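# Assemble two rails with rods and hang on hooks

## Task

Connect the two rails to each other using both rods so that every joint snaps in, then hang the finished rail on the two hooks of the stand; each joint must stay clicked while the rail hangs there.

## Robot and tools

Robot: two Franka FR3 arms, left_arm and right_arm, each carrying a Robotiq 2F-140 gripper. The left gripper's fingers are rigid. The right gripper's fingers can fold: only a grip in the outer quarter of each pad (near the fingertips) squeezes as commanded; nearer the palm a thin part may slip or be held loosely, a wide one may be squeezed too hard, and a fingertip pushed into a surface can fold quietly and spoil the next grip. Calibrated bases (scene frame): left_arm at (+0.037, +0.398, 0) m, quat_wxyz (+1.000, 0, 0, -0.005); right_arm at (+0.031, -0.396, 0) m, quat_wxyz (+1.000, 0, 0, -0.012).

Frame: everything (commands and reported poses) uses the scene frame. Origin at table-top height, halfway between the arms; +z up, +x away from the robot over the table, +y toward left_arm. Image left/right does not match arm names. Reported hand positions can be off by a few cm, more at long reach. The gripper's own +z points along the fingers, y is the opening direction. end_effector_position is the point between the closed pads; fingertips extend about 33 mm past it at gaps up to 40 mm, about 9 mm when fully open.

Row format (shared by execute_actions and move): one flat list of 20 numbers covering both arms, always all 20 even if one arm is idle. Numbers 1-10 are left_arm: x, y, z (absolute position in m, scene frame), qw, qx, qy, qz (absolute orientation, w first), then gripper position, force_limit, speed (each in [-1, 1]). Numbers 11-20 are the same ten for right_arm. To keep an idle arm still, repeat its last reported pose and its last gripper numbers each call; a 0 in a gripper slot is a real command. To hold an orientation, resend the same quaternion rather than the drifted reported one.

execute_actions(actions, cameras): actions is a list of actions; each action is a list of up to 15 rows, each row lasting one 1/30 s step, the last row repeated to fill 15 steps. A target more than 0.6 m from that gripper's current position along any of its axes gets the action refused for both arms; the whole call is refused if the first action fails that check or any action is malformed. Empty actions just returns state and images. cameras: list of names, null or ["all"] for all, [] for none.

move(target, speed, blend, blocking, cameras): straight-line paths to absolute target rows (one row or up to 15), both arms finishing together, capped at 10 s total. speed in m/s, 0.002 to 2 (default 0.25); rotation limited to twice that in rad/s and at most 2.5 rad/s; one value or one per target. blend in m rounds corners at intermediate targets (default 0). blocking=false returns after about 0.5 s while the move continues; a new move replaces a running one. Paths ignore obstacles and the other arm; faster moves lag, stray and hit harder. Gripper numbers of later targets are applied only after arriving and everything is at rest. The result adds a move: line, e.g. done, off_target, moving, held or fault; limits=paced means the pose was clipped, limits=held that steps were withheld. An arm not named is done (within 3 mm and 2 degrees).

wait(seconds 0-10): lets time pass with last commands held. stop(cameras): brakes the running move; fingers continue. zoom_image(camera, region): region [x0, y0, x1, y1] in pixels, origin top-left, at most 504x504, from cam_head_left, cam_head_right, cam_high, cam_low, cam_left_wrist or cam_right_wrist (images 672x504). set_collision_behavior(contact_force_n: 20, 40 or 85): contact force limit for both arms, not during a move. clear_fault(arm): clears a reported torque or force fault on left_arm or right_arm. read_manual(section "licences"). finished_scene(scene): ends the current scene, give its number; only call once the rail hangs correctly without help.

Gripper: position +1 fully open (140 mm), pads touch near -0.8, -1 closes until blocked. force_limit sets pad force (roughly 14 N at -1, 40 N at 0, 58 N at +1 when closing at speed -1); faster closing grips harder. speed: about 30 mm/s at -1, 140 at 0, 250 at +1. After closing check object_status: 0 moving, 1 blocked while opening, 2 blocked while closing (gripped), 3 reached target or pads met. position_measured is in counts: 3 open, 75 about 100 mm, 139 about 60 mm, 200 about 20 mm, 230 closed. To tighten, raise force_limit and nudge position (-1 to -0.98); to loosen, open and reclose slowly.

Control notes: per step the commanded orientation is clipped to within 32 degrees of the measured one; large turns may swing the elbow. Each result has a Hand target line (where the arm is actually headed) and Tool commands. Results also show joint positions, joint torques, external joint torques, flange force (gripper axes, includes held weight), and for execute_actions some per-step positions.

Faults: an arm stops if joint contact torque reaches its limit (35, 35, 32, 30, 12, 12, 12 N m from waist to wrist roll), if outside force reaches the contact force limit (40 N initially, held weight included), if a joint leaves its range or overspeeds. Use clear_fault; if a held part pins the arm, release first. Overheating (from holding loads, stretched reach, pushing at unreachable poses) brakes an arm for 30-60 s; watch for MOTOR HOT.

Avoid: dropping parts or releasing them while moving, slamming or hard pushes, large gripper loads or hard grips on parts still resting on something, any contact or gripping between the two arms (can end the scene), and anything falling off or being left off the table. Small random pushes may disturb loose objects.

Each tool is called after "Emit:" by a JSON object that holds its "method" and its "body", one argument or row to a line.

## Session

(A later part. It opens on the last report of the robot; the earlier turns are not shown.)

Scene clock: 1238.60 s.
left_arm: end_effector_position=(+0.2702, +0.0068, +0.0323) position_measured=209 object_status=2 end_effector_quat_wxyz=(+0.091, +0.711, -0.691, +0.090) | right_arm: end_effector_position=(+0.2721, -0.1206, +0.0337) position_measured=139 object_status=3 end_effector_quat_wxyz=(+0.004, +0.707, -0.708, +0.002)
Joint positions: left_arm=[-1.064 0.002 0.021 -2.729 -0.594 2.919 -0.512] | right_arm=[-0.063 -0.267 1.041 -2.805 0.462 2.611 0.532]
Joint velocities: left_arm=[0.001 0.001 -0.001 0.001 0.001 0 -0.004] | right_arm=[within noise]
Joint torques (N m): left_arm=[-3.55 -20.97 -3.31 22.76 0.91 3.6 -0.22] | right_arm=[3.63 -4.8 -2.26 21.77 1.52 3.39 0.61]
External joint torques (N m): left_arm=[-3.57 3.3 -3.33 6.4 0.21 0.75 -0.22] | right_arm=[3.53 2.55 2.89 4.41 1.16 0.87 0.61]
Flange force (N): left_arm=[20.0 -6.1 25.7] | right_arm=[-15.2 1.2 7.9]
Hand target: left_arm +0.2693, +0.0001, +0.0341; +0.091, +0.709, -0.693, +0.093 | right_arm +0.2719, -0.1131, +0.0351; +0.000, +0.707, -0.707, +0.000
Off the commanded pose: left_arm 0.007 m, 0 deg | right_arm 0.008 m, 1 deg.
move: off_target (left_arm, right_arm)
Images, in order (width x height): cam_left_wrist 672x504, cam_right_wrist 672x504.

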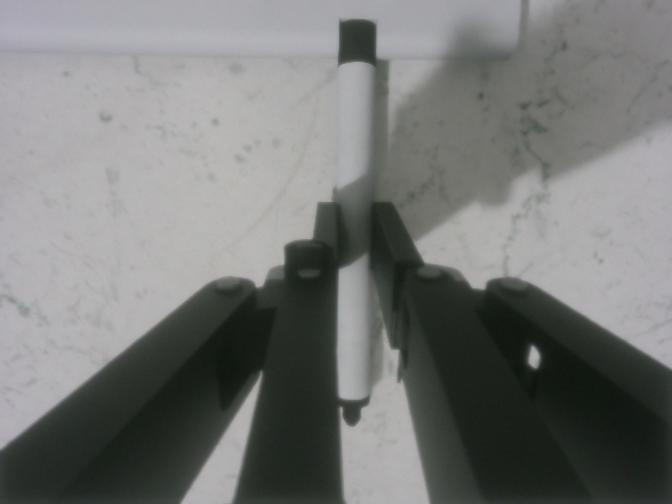

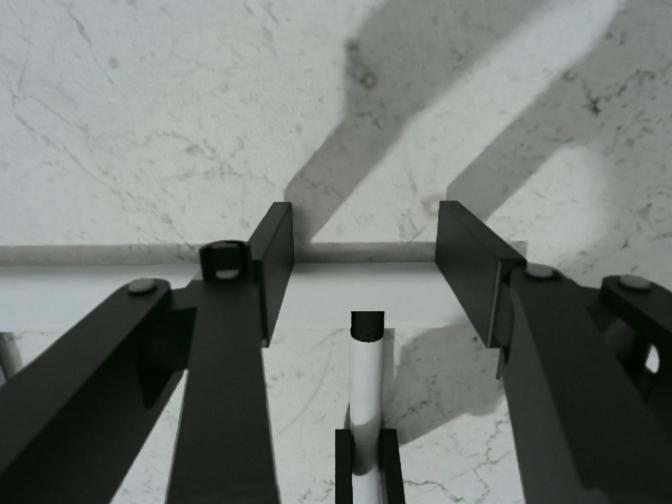

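Emit:
{"method": "move", "body": {
  "target": [
    [0.2698, 0.0075, 0.0340, 0.0913, 0.7089, -0.6930, 0.0933, -1, -0.05, -1, 0.272, -0.1225, 0.035, 0, 0.7071, -0.7071, 0, -0.08, -0.05, -1],
    [0.2698, 0.0150, 0.0340, 0.0913, 0.7089, -0.6930, 0.0933, -1, -0.05, -1, 0.272, -0.1300, 0.036, 0, 0.7071, -0.7071, 0, -0.08, -0.05, -1]
  ],
  "speed": 0.012,
  "cameras": ["cam_left_wrist", "cam_right_wrist"]
}}

Emit:
{"method": "zoom_image", "body": {
  "camera": "cam_left_wrist",
  "region": [280, 0, 440, 120]
}}

Scene clock: 1249.60 s.
left_arm: end_effector_position=(+0.2676, +0.0148, +0.0328) position_measured=209 object_status=2 end_effector_quat_wxyz=(+0.091, +0.709, -0.693, +0.091) | right_arm: end_effector_position=(+0.2720, -0.1292, +0.0359) position_measured=139 object_status=3 end_effector_quat_wxyz=(+0.000, +0.706, -0.708, +0.000)
Joint positions: left_arm=[-1.064 -0.019 0.022 -2.753 -0.61 2.922 -0.488] | right_arm=[-0.002 -0.29 0.971 -2.832 0.487 2.612 0.499]
Joint velocities: left_arm=[0 0 0.002 0 0 -0.001 0.006] | right_arm=[0.002 -0.001 -0.001 0 0 0 -0.005]
Joint torques (N m): left_arm=[0.67 -23.69 1.21 16.83 0.3 3.23 0.18] | right_arm=[1.92 -8.82 -5.27 17.54 0.48 2.49 -0.13]
External joint torques (N m): left_arm=[0.62 -0.25 1.2 0.47 -0.4 0.37 0.17] | right_arm=[1.85 -0.8 -0.06 0.28 0.11 -0.02 -0.13]
Flange force (N): left_arm=[-2.1 -2.7 2.6] | right_arm=[5.3 8.9 -9.9]
Hand target: left_arm +0.2698, +0.0150, +0.0340; +0.091, +0.709, -0.693, +0.093 | right_arm +0.2720, -0.1300, +0.0360; +0.000, +0.707, -0.707, +0.000
Off the commanded pose: left_arm 0.002 m, 0 deg | right_arm 0.001 m, 0 deg.
move: done
Images, in order (width x height): cam_left_wrist 672x504, cam_right_wrist 672x504.

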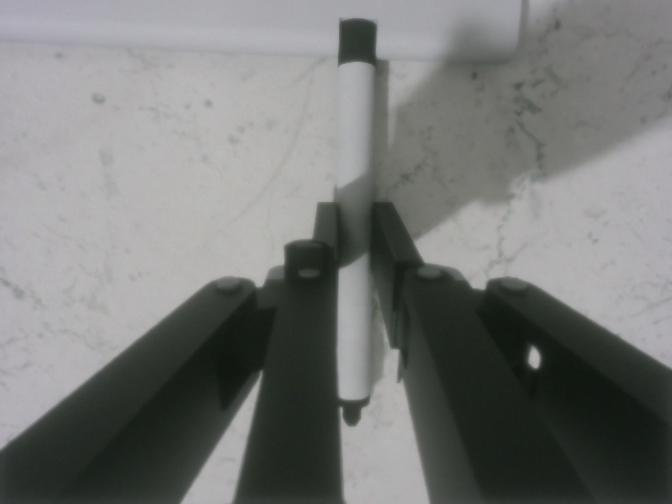

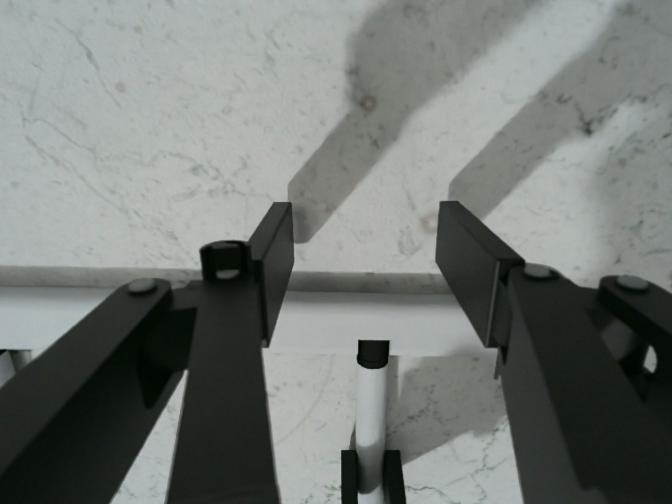

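Scaled by 3.150 from the camera's 672x504 image, which has a finer 960x720 frame.

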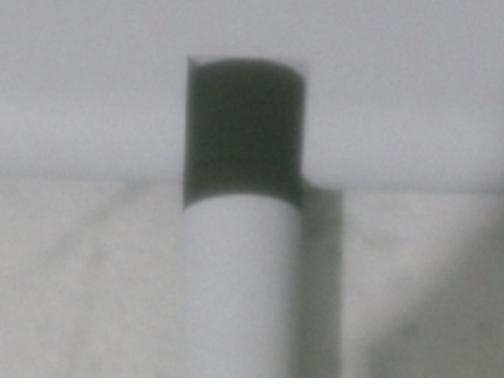

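Emit:
{"method": "move", "body": {
  "target": [
    [0.2678, 0.0148, 0.0335, 0.0913, 0.7089, -0.6930, 0.0933, -1, -0.05, -1, 0.272, -0.145, 0.040, 0, 0.7071, -0.7071, 0, -0.08, -0.05, -1],
    [0.2678, 0.0148, 0.0335, 0.0913, 0.7089, -0.6930, 0.0933, -0.3, -0.05, -1, 0.272, -0.150, 0.050, 0, 0.7071, -0.7071, 0, -0.08, -0.05, -1],
    [0.2678, 0.030, 0.12, 0.0913, 0.7089, -0.6930, 0.0933, -0.3, -0.05, -1, 0.30, -0.12, 0.15, 0, 0.7071, -0.7071, 0, 1, -0.05, 0],
    [0.36, 0.26, 0.15, 0, 1, 0, 0, -0.2, -0.05, -1, 0.36, -0.08, 0.15, 0, 0.7071, -0.7071, 0, 1, -0.05, 0],
    [0.3603, 0.3001, 0.08, 0, 1, 0, 0, -0.2, -0.05, -1, 0.36, -0.08, 0.15, 0, 0.7071, -0.7071, 0, 1, -0.05, 0]
  ],
  "speed": [0.03, 0.05, 0.12, 0.25, 0.12],
  "blend": [0, 0, 0.02, 0.02, 0]
}}

Scene clock: 1302.40 s.
left_arm: end_effector_position=(+0.3603, +0.2605, +0.1498) position_measured=167 object_status=3 end_effector_quat_wxyz=(+0.000, +1.000, -0.003, +0.001) | right_arm: end_effector_position=(+0.3590, -0.0808, +0.1496) position_measured=3 object_status=3 end_effector_quat_wxyz=(+0.001, +0.708, -0.706, -0.001)
Joint positions: left_arm=[0.051 -0.575 -0.463 -2.771 -0.309 2.222 -1.728] | right_arm=[-0.158 -0.302 0.935 -2.46 0.315 2.249 0.526]
Joint velocities: left_arm=[0 -0.001 0.001 -0.001 0 0 -0.006] | right_arm=[within noise]
Joint torques (N m): left_arm=[0.57 -8.96 5.31 23.25 0.32 2.49 -0.19] | right_arm=[0.6 -9.82 -5.97 23.21 0.69 2.69 0.45]
External joint torques (N m): left_arm=[0.56 0.59 0.42 0.99 -0.39 -0.16 -0.19] | right_arm=[0.6 -0.19 0.92 1.07 0.11 0.18 0.45]
Flange force (N): left_arm=[4.7 1.2 -0.9] | right_arm=[-4.6 -1.1 0.0]
Hand target: left_arm +0.3600, +0.2600, +0.1500; +0.000, +1.000, +0.000, +0.000 | right_arm +0.3600, -0.0800, +0.1500; +0.000, +0.707, -0.707, +0.000
Tool commands: left_gripper/position=-0.3 left_gripper/force_limit=-0.05 left_gripper/speed=-1.0 right_gripper/position=+1.0 right_gripper/force_limit=-0.05 right_gripper/speed=+0.0
Off the commanded pose: left_arm 0.080 m, 0 deg | right_arm 0.001 m, 0 deg.
move: off_target (left_arm; path cut at 10 s); path passed 3 of 5 targets; target 4's new numbers were not sent; blend cut to 0 m at target 3

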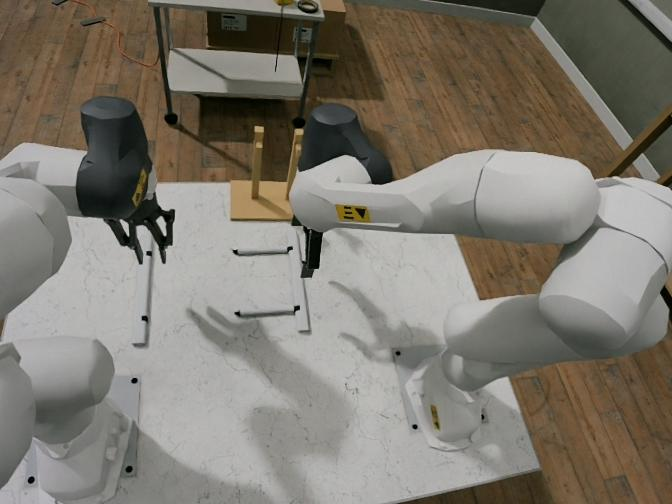

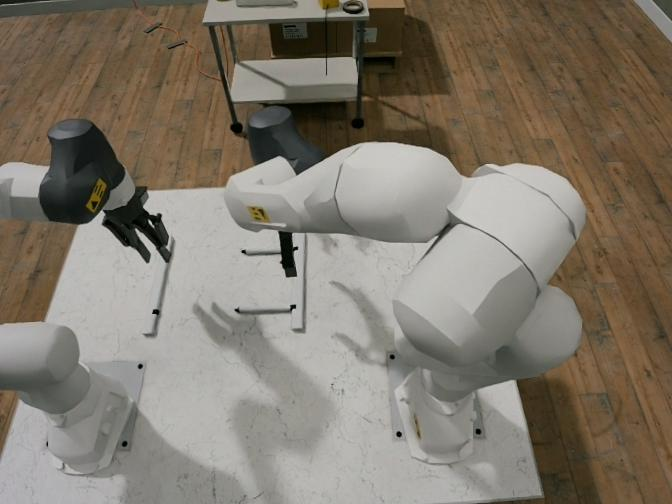

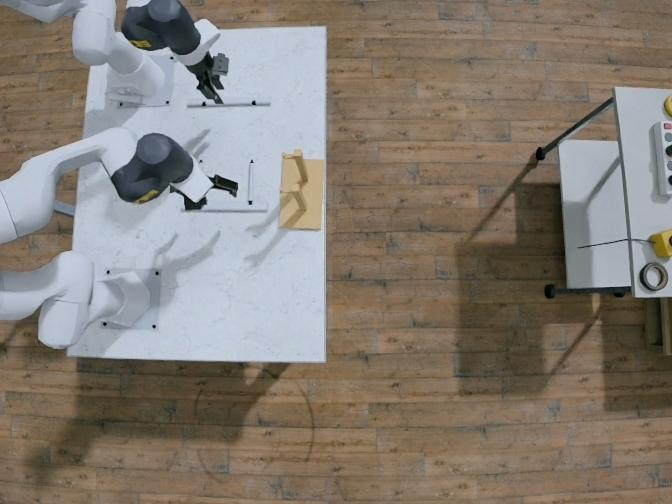

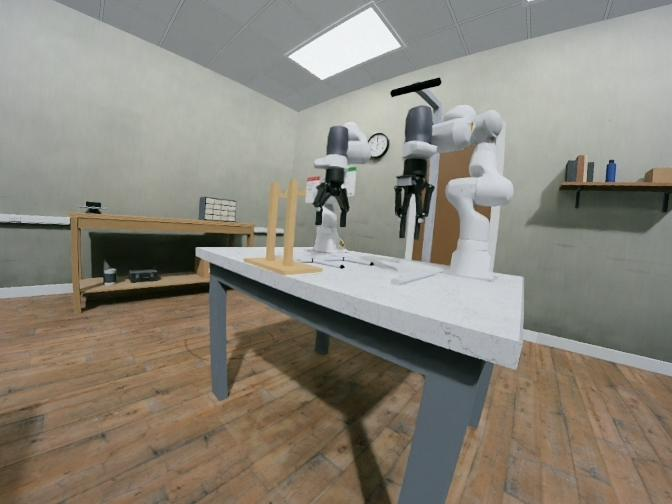

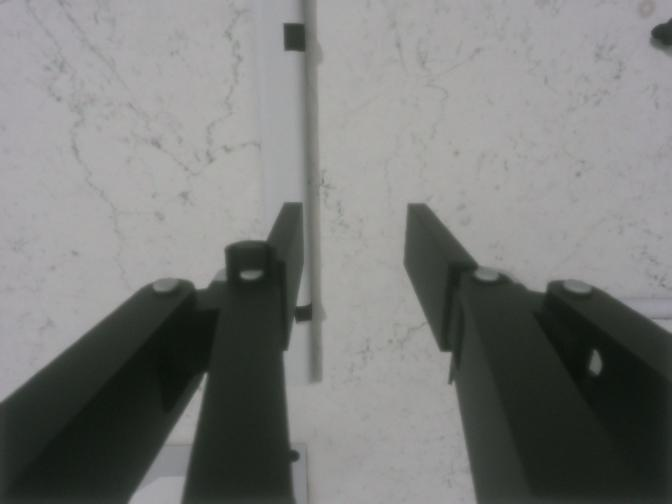

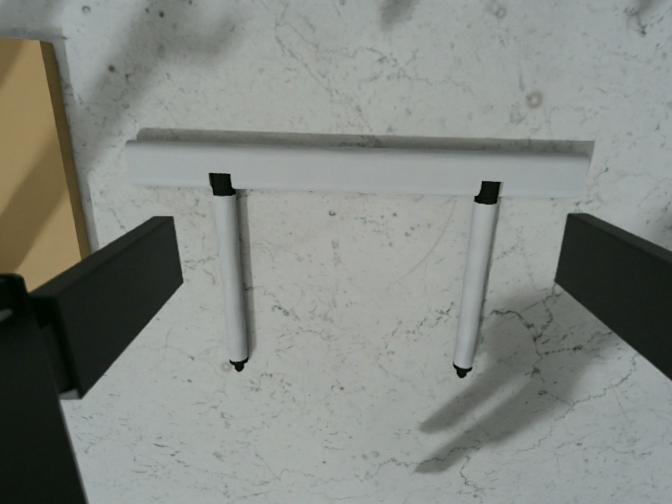

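Emit:
{"method": "move", "body": {
  "target": [
    [0.3603, 0.3001, 0.09, 0, 1, 0, 0, -0.2, -0.05, -1, 0.36, -0.08, 0.15, 0, 0.7071, -0.7071, 0, 1, -0.05, 0],
    [0.3603, 0.3001, 0.034, 0, 1, 0, 0, -0.2, -0.05, -1, 0.36, -0.08, 0.15, 0, 0.7071, -0.7071, 0, 1, -0.05, 0]
  ],
  "speed": [0.12, 0.05],
  "blend": [0.01, 0],
  "cameras": ["cam_left_wrist"]
}}

Scene clock: 1320.50 s.
left_arm: end_effector_position=(+0.3599, +0.3001, +0.0343) position_measured=154 object_status=3 end_effector_quat_wxyz=(+0.000, +1.000, -0.001, -0.001) | right_arm: end_effector_position=(+0.3591, -0.0808, +0.1495) position_measured=3 object_status=3 end_effector_quat_wxyz=(+0.001, +0.708, -0.706, -0.001)
Joint positions: left_arm=[0.137 -0.267 -0.493 -2.914 -0.277 2.661 -1.672] | right_arm=[-0.16 -0.302 0.937 -2.459 0.315 2.249 0.526]
Joint velocities: left_arm=[-0.001 0 0 0 -0.001 0.004 -0.001] | right_arm=[within noise]
Joint torques (N m): left_arm=[0.53 -13.49 2.64 17.87 0.57 3.02 -0.21] | right_arm=[0.61 -9.81 -5.98 23.08 0.68 2.66 0.42]
External joint torques (N m): left_arm=[0.54 1.07 0.44 0.73 0.16 0.38 -0.21] | right_arm=[0.59 -0.25 0.88 0.98 0.1 0.15 0.42]
Flange force (N): left_arm=[7.1 0.6 6.2] | right_arm=[-4.1 -0.7 -0.1]
Hand target: left_arm +0.3603, +0.3001, +0.0340; +0.000, +1.000, +0.000, +0.000 | right_arm +0.3600, -0.0800, +0.1500; +0.000, +0.707, -0.707, +0.000
Off the commanded pose: left_arm 0.001 m, 0 deg | right_arm 0.001 m, 0 deg.
move: done
Images, in order (width x height): cam_left_wrist 672x504.

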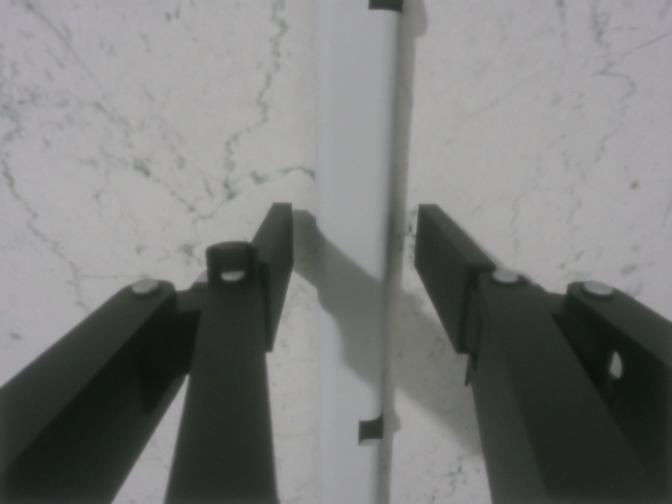

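Emit:
{"method": "move", "body": {
  "target": [
    [0.3603, 0.3001, 0.0308, 0, 1, 0, 0, -0.2, -0.05, -1, 0.36, -0.08, 0.15, 0, 0.7071, -0.7071, 0, 1, -0.05, 0],
    [0.3603, 0.3001, 0.0308, 0, 1, 0, 0, -1, -0.05, -1, 0.36, -0.08, 0.15, 0, 0.7071, -0.7071, 0, 1, -0.05, 0],
    [0.3603, 0.29, 0.06, 0, 1, 0, 0, -1, -0.05, -1, 0.36, -0.08, 0.15, 0, 0.7071, -0.7071, 0, 1, -0.05, 0],
    [0.362, 0.15, 0.06, 0, 1, -0.0044, 0, -1, -0.05, -1, 0.36, -0.08, 0.15, 0, 0.7071, -0.7071, 0, 1, -0.05, 0]
  ],
  "speed": [0.03, 0.03, 0.08, 0.12],
  "blend": [0, 0, 0.01, 0],
  "cameras": ["cam_left_wrist", "cam_right_wrist", "cam_head_left"]
}}

Scene clock: 1341.10 s.
left_arm: end_effector_position=(+0.3610, +0.1508, +0.0592) position_measured=186 object_status=2 end_effector_quat_wxyz=(+0.000, +1.000, -0.006, -0.001) | right_arm: end_effector_position=(+0.3591, -0.0807, +0.1495) position_measured=3 object_status=3 end_effector_quat_wxyz=(+0.001, +0.708, -0.706, -0.001)
Joint positions: left_arm=[0.155 -0.175 -0.833 -2.688 -0.238 2.555 -2.039] | right_arm=[-0.16 -0.302 0.938 -2.459 0.315 2.249 0.526]
Joint velocities: left_arm=[0 0.001 -0.002 0 0 0 -0.006] | right_arm=[within noise]
Joint torques (N m): left_arm=[0.52 -14.59 3.74 20.71 0.67 2.7 -0.15] | right_arm=[0.69 -9.82 -6.1 23 0.69 2.63 0.4]
External joint torques (N m): left_arm=[0.52 0.01 0.72 1.84 0.16 0.08 -0.15] | right_arm=[0.68 -0.15 0.81 0.77 0.11 0.1 0.4]
Flange force (N): left_arm=[6.3 3.0 -0.1] | right_arm=[-3.6 -0.2 -0.1]
Hand target: left_arm +0.3620, +0.1500, +0.0600; +0.000, +1.000, -0.004, +0.000 | right_arm +0.3600, -0.0800, +0.1500; +0.000, +0.707, -0.707, +0.000
Off the commanded pose: left_arm 0.001 m, 0 deg | right_arm 0.001 m, 0 deg.
move: done
Images, in order (width x height): cam_head_left 672x504, cam_left_wrist 672x504, cam_right_wrist 672x504.

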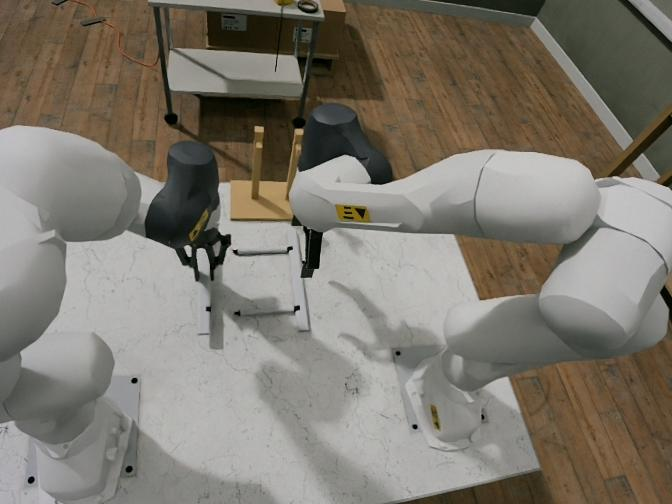

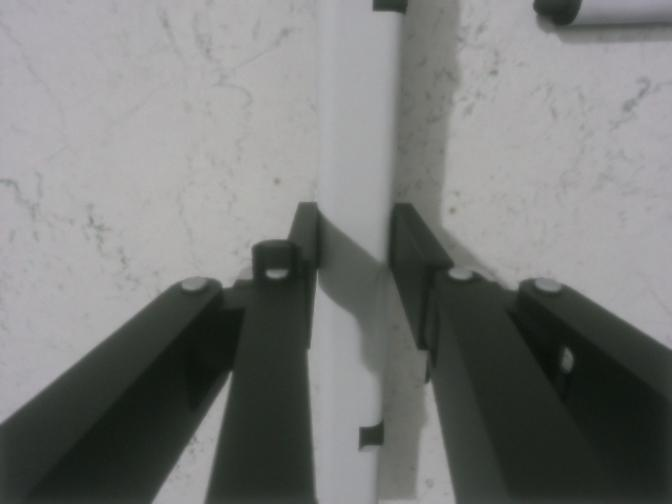

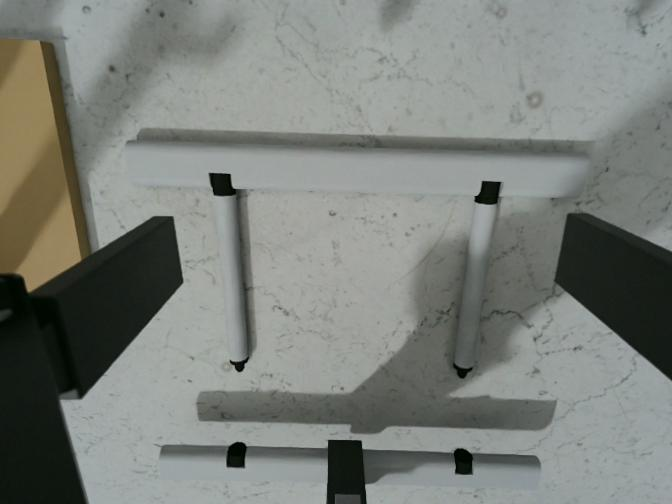

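Emit:
{"method": "move", "body": {
  "target": [
    [0.362, 0.14, 0.040, 0, 1, -0.0044, 0, -1, -0.05, -1, 0.36, -0.08, 0.15, 0, 0.7071, -0.7071, 0, 1, -0.05, 0],
    [0.362, 0.125, 0.0322, 0, 1, -0.0044, 0, -1, -0.05, -1, 0.36, -0.08, 0.15, 0, 0.7071, -0.7071, 0, 1, -0.05, 0]
  ],
  "speed": [0.05, 0.02],
  "blend": [0.003, 0],
  "cameras": ["cam_left_wrist", "cam_right_wrist"]
}}

Emit:
{"method": "zoom_image", "body": {
  "camera": "cam_right_wrist",
  "region": [190, 330, 510, 504]
}}

Scene clock: 1360.93 s.
left_arm: end_effector_position=(+0.3620, +0.1261, +0.0324) position_measured=186 object_status=2 end_effector_quat_wxyz=(+0.000, +1.000, -0.007, -0.001) | right_arm: end_effector_position=(+0.3591, -0.0807, +0.1495) position_measured=3 object_status=3 end_effector_quat_wxyz=(+0.001, +0.708, -0.706, -0.001)
Joint positions: left_arm=[0.211 -0.008 -0.901 -2.65 -0.014 2.644 -2.244] | right_arm=[-0.16 -0.302 0.938 -2.459 0.315 2.249 0.526]
Joint velocities: left_arm=[0 -0.001 0 -0.001 -0.001 0 -0.005] | right_arm=[within noise]
Joint torques (N m): left_arm=[0.01 -15.37 1.16 18.61 0.56 2.96 -0.32] | right_arm=[0.68 -9.83 -6.08 23.04 0.69 2.65 0.39]
External joint torques (N m): left_arm=[0.02 1.36 1.01 0.58 0.11 0.36 -0.32] | right_arm=[0.72 -0.28 0.85 0.9 0.11 0.13 0.39]
Flange force (N): left_arm=[0.0 0.0 0.0] | right_arm=[-3.6 -0.1 -0.4]
Hand target: left_arm +0.3620, +0.1250, +0.0322; +0.000, +1.000, -0.005, +0.000 | right_arm +0.3600, -0.0800, +0.1500; +0.000, +0.707, -0.707, +0.000
Off the commanded pose: left_arm 0.001 m, 0 deg | right_arm 0.001 m, 0 deg.
move: done
Images, in order (width x height): cam_left_wrist 672x504, cam_right_wrist 672x504.

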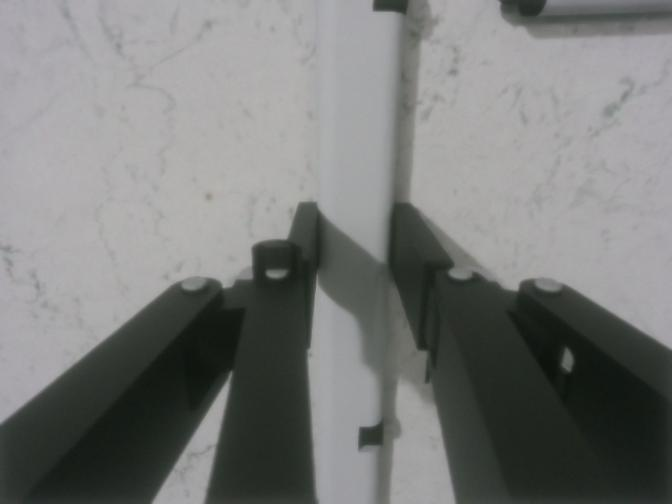

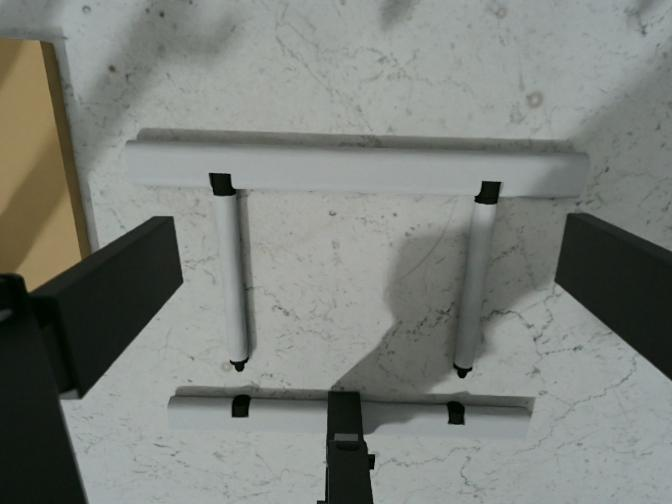

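Scaled by 1.575 from the camera's 672x504 image, which has a finer 960x720 frame.

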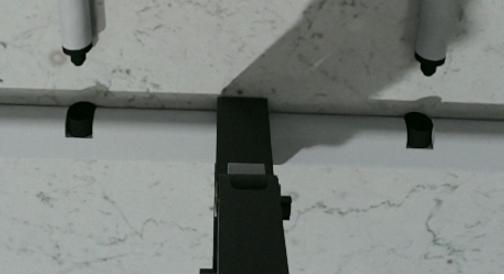

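Emit:
{"method": "move", "body": {
  "target": [
    [0.361, 0.115, 0.0322, 0, 1, -0.0044, 0, -1, -0.05, -1, 0.36, -0.08, 0.15, 0, 0.7071, -0.7071, 0, 1, -0.05, 0],
    [0.361, 0.115, 0.0300, 0, 1, -0.0044, 0, -1, -0.05, -1, 0.36, -0.08, 0.15, 0, 0.7071, -0.7071, 0, 1, -0.05, 0]
  ],
  "speed": [0.02, 0.01],
  "cameras": ["cam_left_wrist", "cam_right_wrist"]
}}

Emit:
{"method": "zoom_image", "body": {
  "camera": "cam_right_wrist",
  "region": [190, 330, 510, 504]
}}

Scene clock: 1383.27 s.
left_arm: end_effector_position=(+0.3632, +0.1155, +0.0323) position_measured=186 object_status=2 end_effector_quat_wxyz=(-0.001, +1.000, -0.009, +0.002) | right_arm: end_effector_position=(+0.3591, -0.0807, +0.1495) position_measured=3 object_status=3 end_effector_quat_wxyz=(+0.001, +0.708, -0.706, -0.001)
Joint positions: left_arm=[0.203 0.02 -0.904 -2.629 0.041 2.643 -2.301] | right_arm=[-0.16 -0.302 0.938 -2.459 0.315 2.249 0.526]
Joint velocities: within noise
Joint torques (N m): left_arm=[-0.33 -13.09 0.91 16.86 0.48 3.27 -0.44] | right_arm=[0.65 -9.83 -6.08 22.97 0.69 2.64 0.41]
External joint torques (N m): left_arm=[-0.32 4.22 1.32 -1.2 0.03 0.68 -0.44] | right_arm=[0.65 -0.24 0.83 0.82 0.11 0.12 0.41]
Flange force (N): left_arm=[0.0 0.0 0.0] | right_arm=[-3.6 -0.2 -0.2]
Hand target: left_arm +0.3610, +0.1150, +0.0301; +0.000, +1.000, -0.004, +0.000 | right_arm +0.3600, -0.0800, +0.1500; +0.000, +0.707, -0.707, +0.000
Off the commanded pose: left_arm 0.003 m, 1 deg | right_arm 0.001 m, 0 deg.
move: done
Images, in order (width x height): cam_left_wrist 672x504, cam_right_wrist 672x504.

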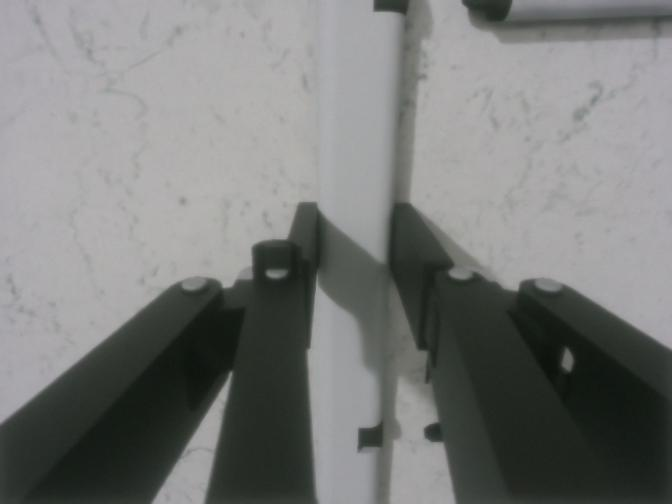

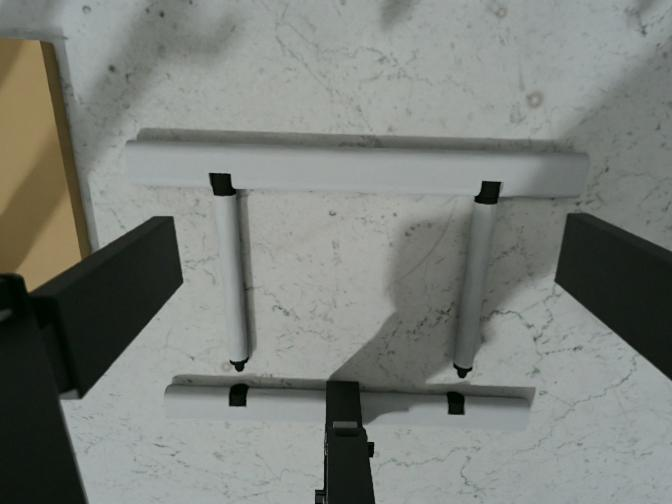

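Scaled by 1.575 from the camera's 672x504 image, which has a finer 960x720 frame.

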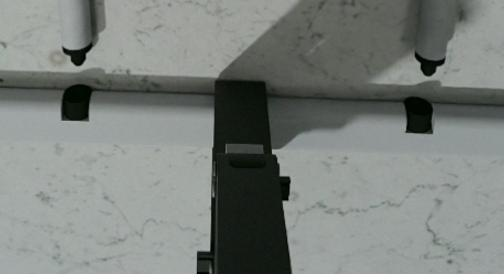

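Emit:
{"method": "move", "body": {
  "target": [
    [0.3605, 0.112, 0.0332, 0, 1, -0.0044, 0, -1, -0.05, -1, 0.36, -0.08, 0.15, 0, 0.7071, -0.7071, 0, 1, -0.05, 0]
  ],
  "speed": [0.02],
  "cameras": ["cam_left_wrist", "cam_right_wrist"]
}}

Emit:
{"method": "zoom_image", "body": {
  "camera": "cam_right_wrist",
  "region": [190, 330, 360, 430]
}}

Emit:
{"method": "zoom_image", "body": {
  "camera": "cam_right_wrist",
  "region": [370, 330, 540, 430]
}}

Scene clock: 1395.23 s.
left_arm: end_effector_position=(+0.3607, +0.1133, +0.0324) position_measured=186 object_status=2 end_effector_quat_wxyz=(+0.000, +1.000, -0.006, +0.000) | right_arm: end_effector_position=(+0.3592, -0.0807, +0.1495) position_measured=3 object_status=3 end_effector_quat_wxyz=(+0.001, +0.708, -0.706, -0.001)
Joint positions: left_arm=[0.199 0.02 -0.906 -2.627 0.034 2.639 -2.304] | right_arm=[-0.16 -0.302 0.938 -2.459 0.315 2.249 0.526]
Joint velocities: left_arm=[-0.002 0 0 0.001 -0.002 -0.003 -0.001] | right_arm=[within noise]
Joint torques (N m): left_arm=[-0.51 -17.15 0.17 19.61 0.02 2.49 -0.16] | right_arm=[0.66 -9.81 -6.12 23.04 0.68 2.65 0.44]
External joint torques (N m): left_arm=[-0.59 0.2 0.5 1.47 -0.43 -0.11 -0.16] | right_arm=[0.72 -0.3 0.81 1.01 0.1 0.15 0.44]
Flange force (N): left_arm=[0.0 0.0 0.0] | right_arm=[-3.9 -0.3 -0.5]
Hand target: left_arm +0.3605, +0.1120, +0.0332; +0.000, +1.000, -0.004, +0.000 | right_arm +0.3600, -0.0800, +0.1500; +0.000, +0.707, -0.707, +0.000
Off the commanded pose: left_arm 0.002 m, 0 deg | right_arm 0.001 m, 0 deg.
move: done
Images, in order (width x height): cam_left_wrist 672x504, cam_right_wrist 672x504.

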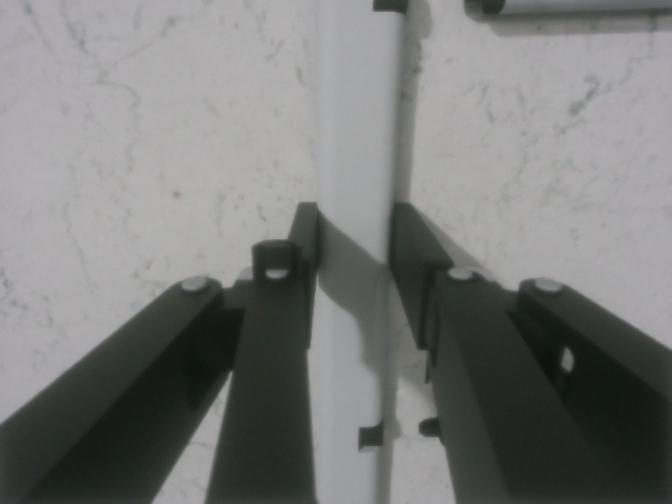

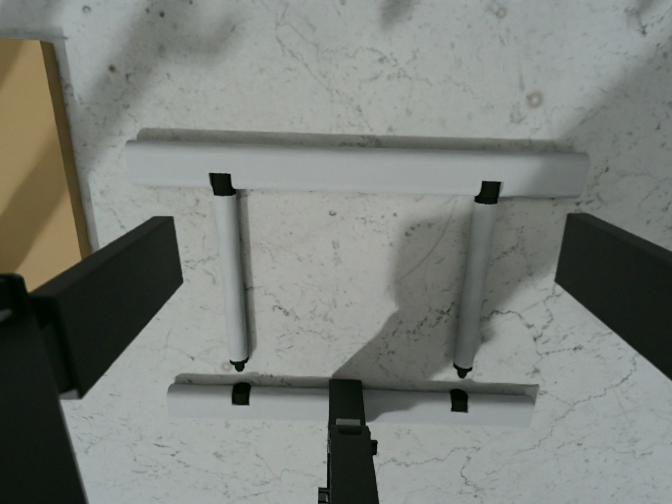

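Scaled by 2.965 from the camera's 672x504 image, which has a finer 960x720 frame.

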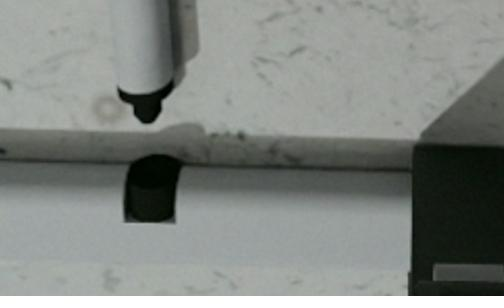

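Scaled by 2.965 from the camera's 672x504 image, which has a finer 960x720 frame.

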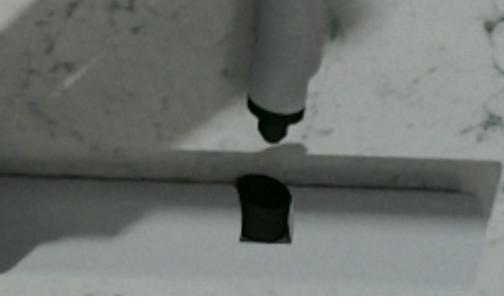

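Emit:
{"method": "move", "body": {
  "target": [
    [0.3605, 0.1025, 0.0334, 0, 1, -0.0044, 0, -1, -0.05, -1, 0.36, -0.08, 0.15, 0, 0.7071, -0.7071, 0, 1, -0.05, 0]
  ],
  "speed": [0.015],
  "cameras": ["cam_left_wrist", "cam_right_wrist"]
}}

Emit:
{"method": "zoom_image", "body": {
  "camera": "cam_right_wrist",
  "region": [190, 330, 360, 430]
}}

Emit:
{"method": "zoom_image", "body": {
  "camera": "cam_right_wrist",
  "region": [370, 330, 540, 430]
}}

Scene clock: 1416.37 s.
left_arm: end_effector_position=(+0.3597, +0.1034, +0.0328) position_measured=186 object_status=2 end_effector_quat_wxyz=(+0.000, +1.000, -0.006, -0.001) | right_arm: end_effector_position=(+0.3592, -0.0807, +0.1495) position_measured=3 object_status=3 end_effector_quat_wxyz=(+0.001, +0.708, -0.706, -0.001)
Joint positions: left_arm=[0.186 0.042 -0.906 -2.607 0.066 2.631 -2.346] | right_arm=[-0.16 -0.302 0.938 -2.459 0.315 2.249 0.526]
Joint velocities: left_arm=[0 0 0.001 -0.002 0 0 -0.007] | right_arm=[within noise]
Joint torques (N m): left_arm=[-0.55 -17.51 0.16 20.09 0.62 2.64 -0.2] | right_arm=[0.62 -9.78 -6.06 23.03 0.7 2.64 0.42]
External joint torques (N m): left_arm=[-0.53 0.38 1.03 1.86 0.16 0.06 -0.2] | right_arm=[0.58 -0.16 0.81 0.84 0.12 0.12 0.42]
Flange force (N): left_arm=[0.0 0.0 0.0] | right_arm=[-3.9 -0.6 0.0]
Hand target: left_arm +0.3605, +0.1025, +0.0334; +0.000, +1.000, -0.004, +0.000 | right_arm +0.3600, -0.0800, +0.1500; +0.000, +0.707, -0.707, +0.000
Off the commanded pose: left_arm 0.001 m, 0 deg | right_arm 0.001 m, 0 deg.
move: done
Images, in order (width x height): cam_left_wrist 672x504, cam_right_wrist 672x504.

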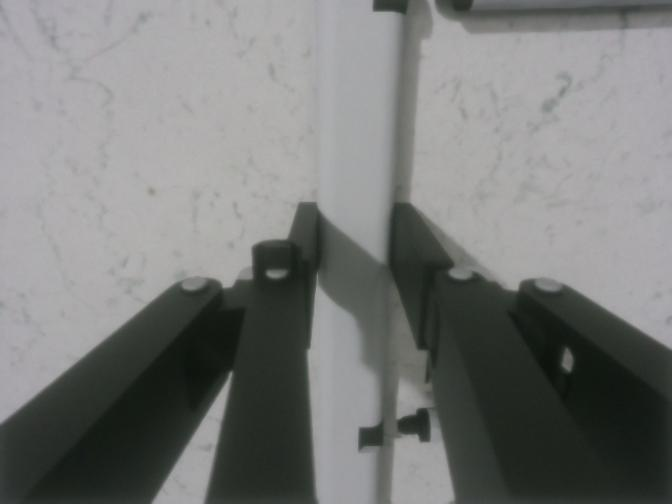

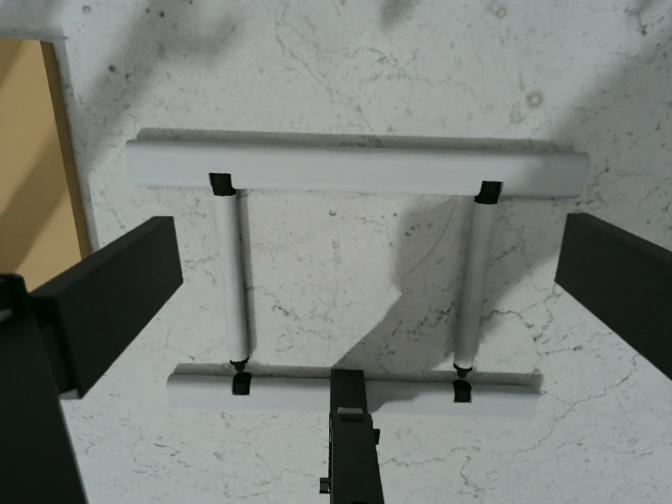

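Scaled by 2.965 from the camera's 672x504 image, which has a finer 960x720 frame.

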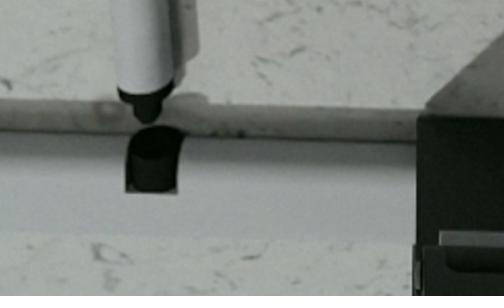

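Scaled by 2.965 from the camera's 672x504 image, which has a finer 960x720 frame.

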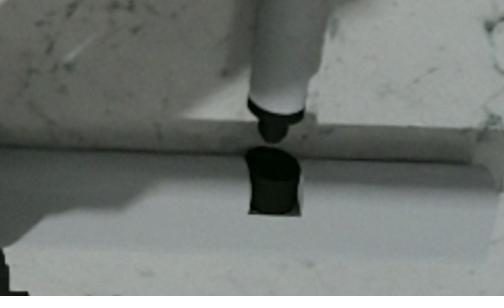

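Emit:
{"method": "move", "body": {
  "target": [
    [0.3618, 0.1015, 0.0334, 0, 1, -0.0044, 0, -1, -0.05, -1, 0.36, -0.08, 0.15, 0, 0.7071, -0.7071, 0, 1, -0.05, 0]
  ],
  "speed": [0.01],
  "cameras": ["cam_left_wrist", "cam_right_wrist"]
}}

Emit:
{"method": "zoom_image", "body": {
  "camera": "cam_right_wrist",
  "region": [190, 330, 360, 430]
}}

Emit:
{"method": "zoom_image", "body": {
  "camera": "cam_right_wrist",
  "region": [370, 330, 540, 430]
}}

Emit:
{"method": "zoom_image", "body": {
  "camera": "cam_left_wrist",
  "region": [300, 380, 480, 500]
}}

Scene clock: 1435.27 s.
left_arm: end_effector_position=(+0.3605, +0.1018, +0.0328) position_measured=186 object_status=2 end_effector_quat_wxyz=(+0.000, +1.000, -0.007, -0.001) | right_arm: end_effector_position=(+0.3592, -0.0807, +0.1495) position_measured=3 object_status=3 end_effector_quat_wxyz=(+0.001, +0.708, -0.706, -0.001)
Joint positions: left_arm=[0.185 0.049 -0.906 -2.602 0.076 2.629 -2.354] | right_arm=[-0.16 -0.302 0.938 -2.459 0.315 2.249 0.526]
Joint velocities: left_arm=[0 0 0 0.002 0.003 0 -0.006] | right_arm=[within noise]
Joint torques (N m): left_arm=[-0.02 -17.85 0.2 20.07 0.63 2.65 -0.16] | right_arm=[0.66 -9.8 -6.11 22.94 0.69 2.65 0.41]
External joint torques (N m): left_arm=[0.05 0.38 1.26 1.63 0.16 0.03 -0.16] | right_arm=[0.58 -0.23 0.71 0.78 0.11 0.14 0.41]
Flange force (N): left_arm=[0.0 0.0 0.0] | right_arm=[-3.3 -0.2 -0.2]
Hand target: left_arm +0.3618, +0.1015, +0.0334; +0.000, +1.000, -0.004, +0.000 | right_arm +0.3600, -0.0800, +0.1500; +0.000, +0.707, -0.707, +0.000
Off the commanded pose: left_arm 0.002 m, 0 deg | right_arm 0.001 m, 0 deg.
move: done
Images, in order (width x height): cam_left_wrist 672x504, cam_right_wrist 672x504.

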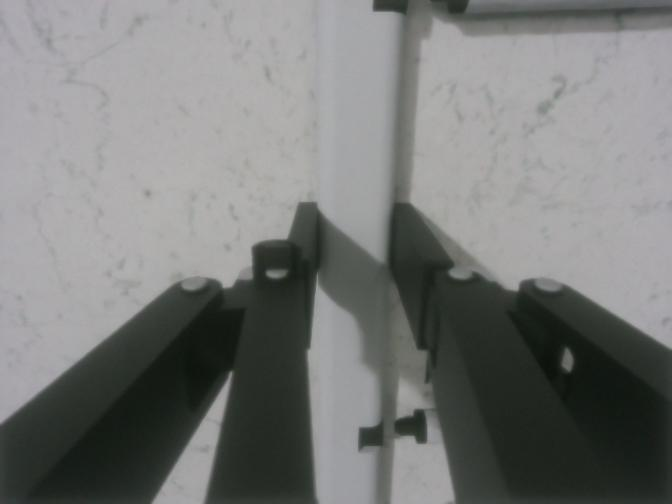

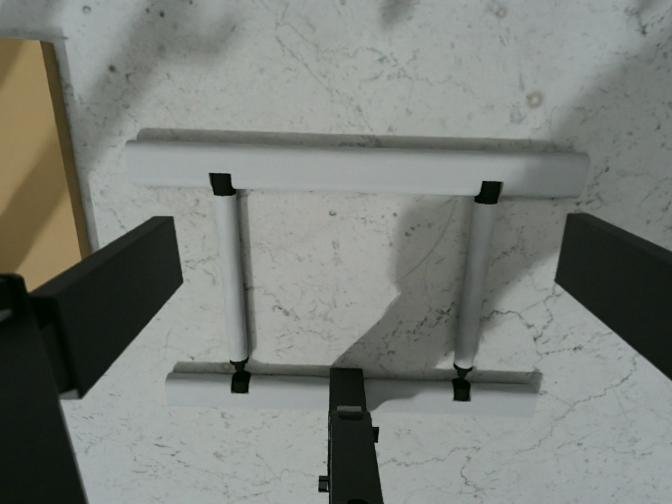

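Scaled by 2.965 from the camera's 672x504 image, which has a finer 960x720 frame.

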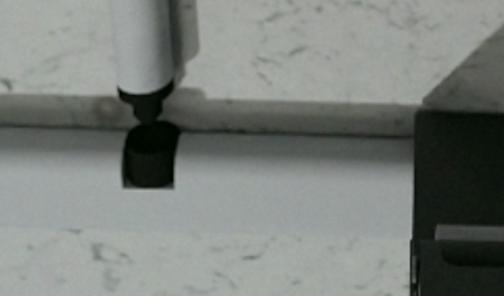

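Scaled by 2.965 from the camera's 672x504 image, which has a finer 960x720 frame.

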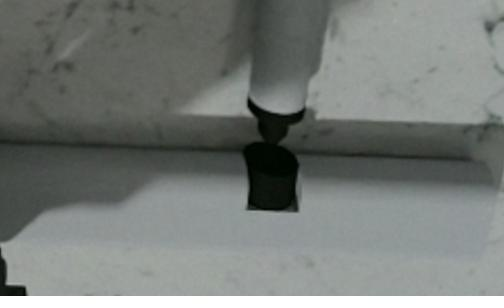

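Scaled by 2.800 from the camera's 672x504 image, which has a finer 960x720 frame.

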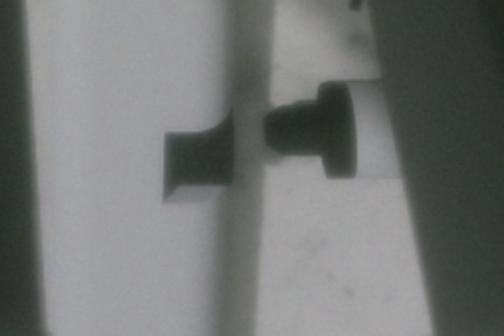

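Emit:
{"method": "move", "body": {
  "target": [
    [0.3620, 0.0965, 0.0334, 0, 1, -0.0044, 0, -1, -0.05, -1, 0.36, -0.08, 0.15, 0, 0.7071, -0.7071, 0, 1, -0.05, 0]
  ],
  "speed": [0.01],
  "cameras": ["cam_left_wrist", "cam_right_wrist"]
}}

Emit:
{"method": "zoom_image", "body": {
  "camera": "cam_right_wrist",
  "region": [190, 330, 360, 430]
}}

Emit:
{"method": "zoom_image", "body": {
  "camera": "cam_right_wrist",
  "region": [370, 330, 540, 430]
}}

Emit:
{"method": "zoom_image", "body": {
  "camera": "cam_left_wrist",
  "region": [300, 380, 480, 500]
}}

Scene clock: 1454.20 s.
left_arm: end_effector_position=(+0.3609, +0.0971, +0.0328) position_measured=186 object_status=2 end_effector_quat_wxyz=(+0.000, +1.000, -0.007, -0.001) | right_arm: end_effector_position=(+0.3592, -0.0807, +0.1495) position_measured=3 object_status=3 end_effector_quat_wxyz=(+0.001, +0.708, -0.706, -0.001)
Joint positions: left_arm=[0.181 0.063 -0.906 -2.59 0.098 2.625 -2.377] | right_arm=[-0.16 -0.302 0.938 -2.459 0.315 2.249 0.526]
Joint velocities: left_arm=[-0.001 -0.001 -0.001 0 0 0 -0.004] | right_arm=[within noise]
Joint torques (N m): left_arm=[-0.52 -18.02 0.07 20.17 0.66 2.64 -0.18] | right_arm=[0.63 -9.76 -6.09 22.97 0.69 2.63 0.41]
External joint torques (N m): left_arm=[-0.45 0.4 1.43 1.82 0.19 0.05 -0.18] | right_arm=[0.76 -0.25 0.94 0.82 0.1 0.11 0.41]
Flange force (N): left_arm=[0.0 0.0 0.0] | right_arm=[-3.7 0.0 -0.2]
Hand target: left_arm +0.3620, +0.0965, +0.0334; +0.000, +1.000, -0.004, +0.000 | right_arm +0.3600, -0.0800, +0.1500; +0.000, +0.707, -0.707, +0.000
Off the commanded pose: left_arm 0.001 m, 0 deg | right_arm 0.001 m, 0 deg.
move: done
Images, in order (width x height): cam_left_wrist 672x504, cam_right_wrist 672x504.

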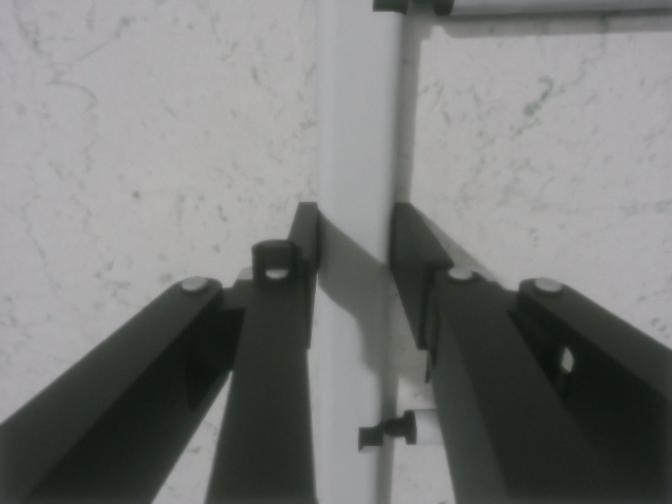

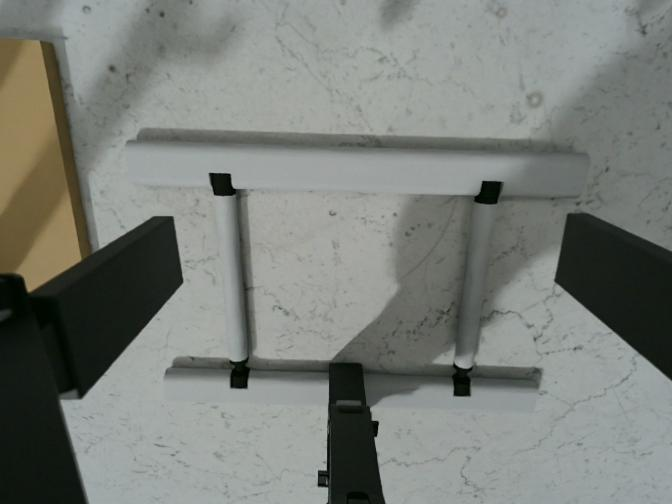

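Scaled by 2.965 from the camera's 672x504 image, which has a finer 960x720 frame.

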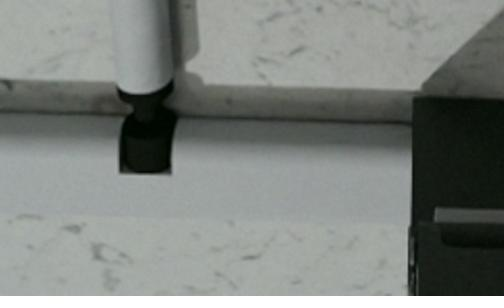

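Scaled by 2.965 from the camera's 672x504 image, which has a finer 960x720 frame.

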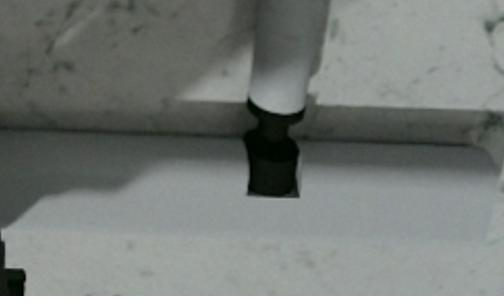

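Scaled by 2.800 from the camera's 672x504 image, which has a finer 960x720 frame.

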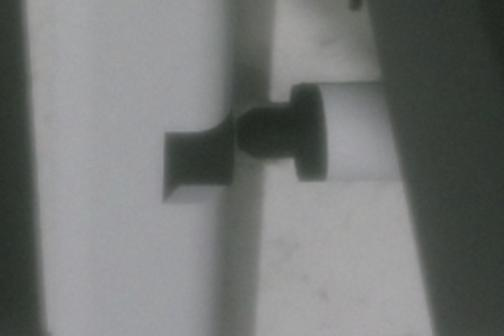

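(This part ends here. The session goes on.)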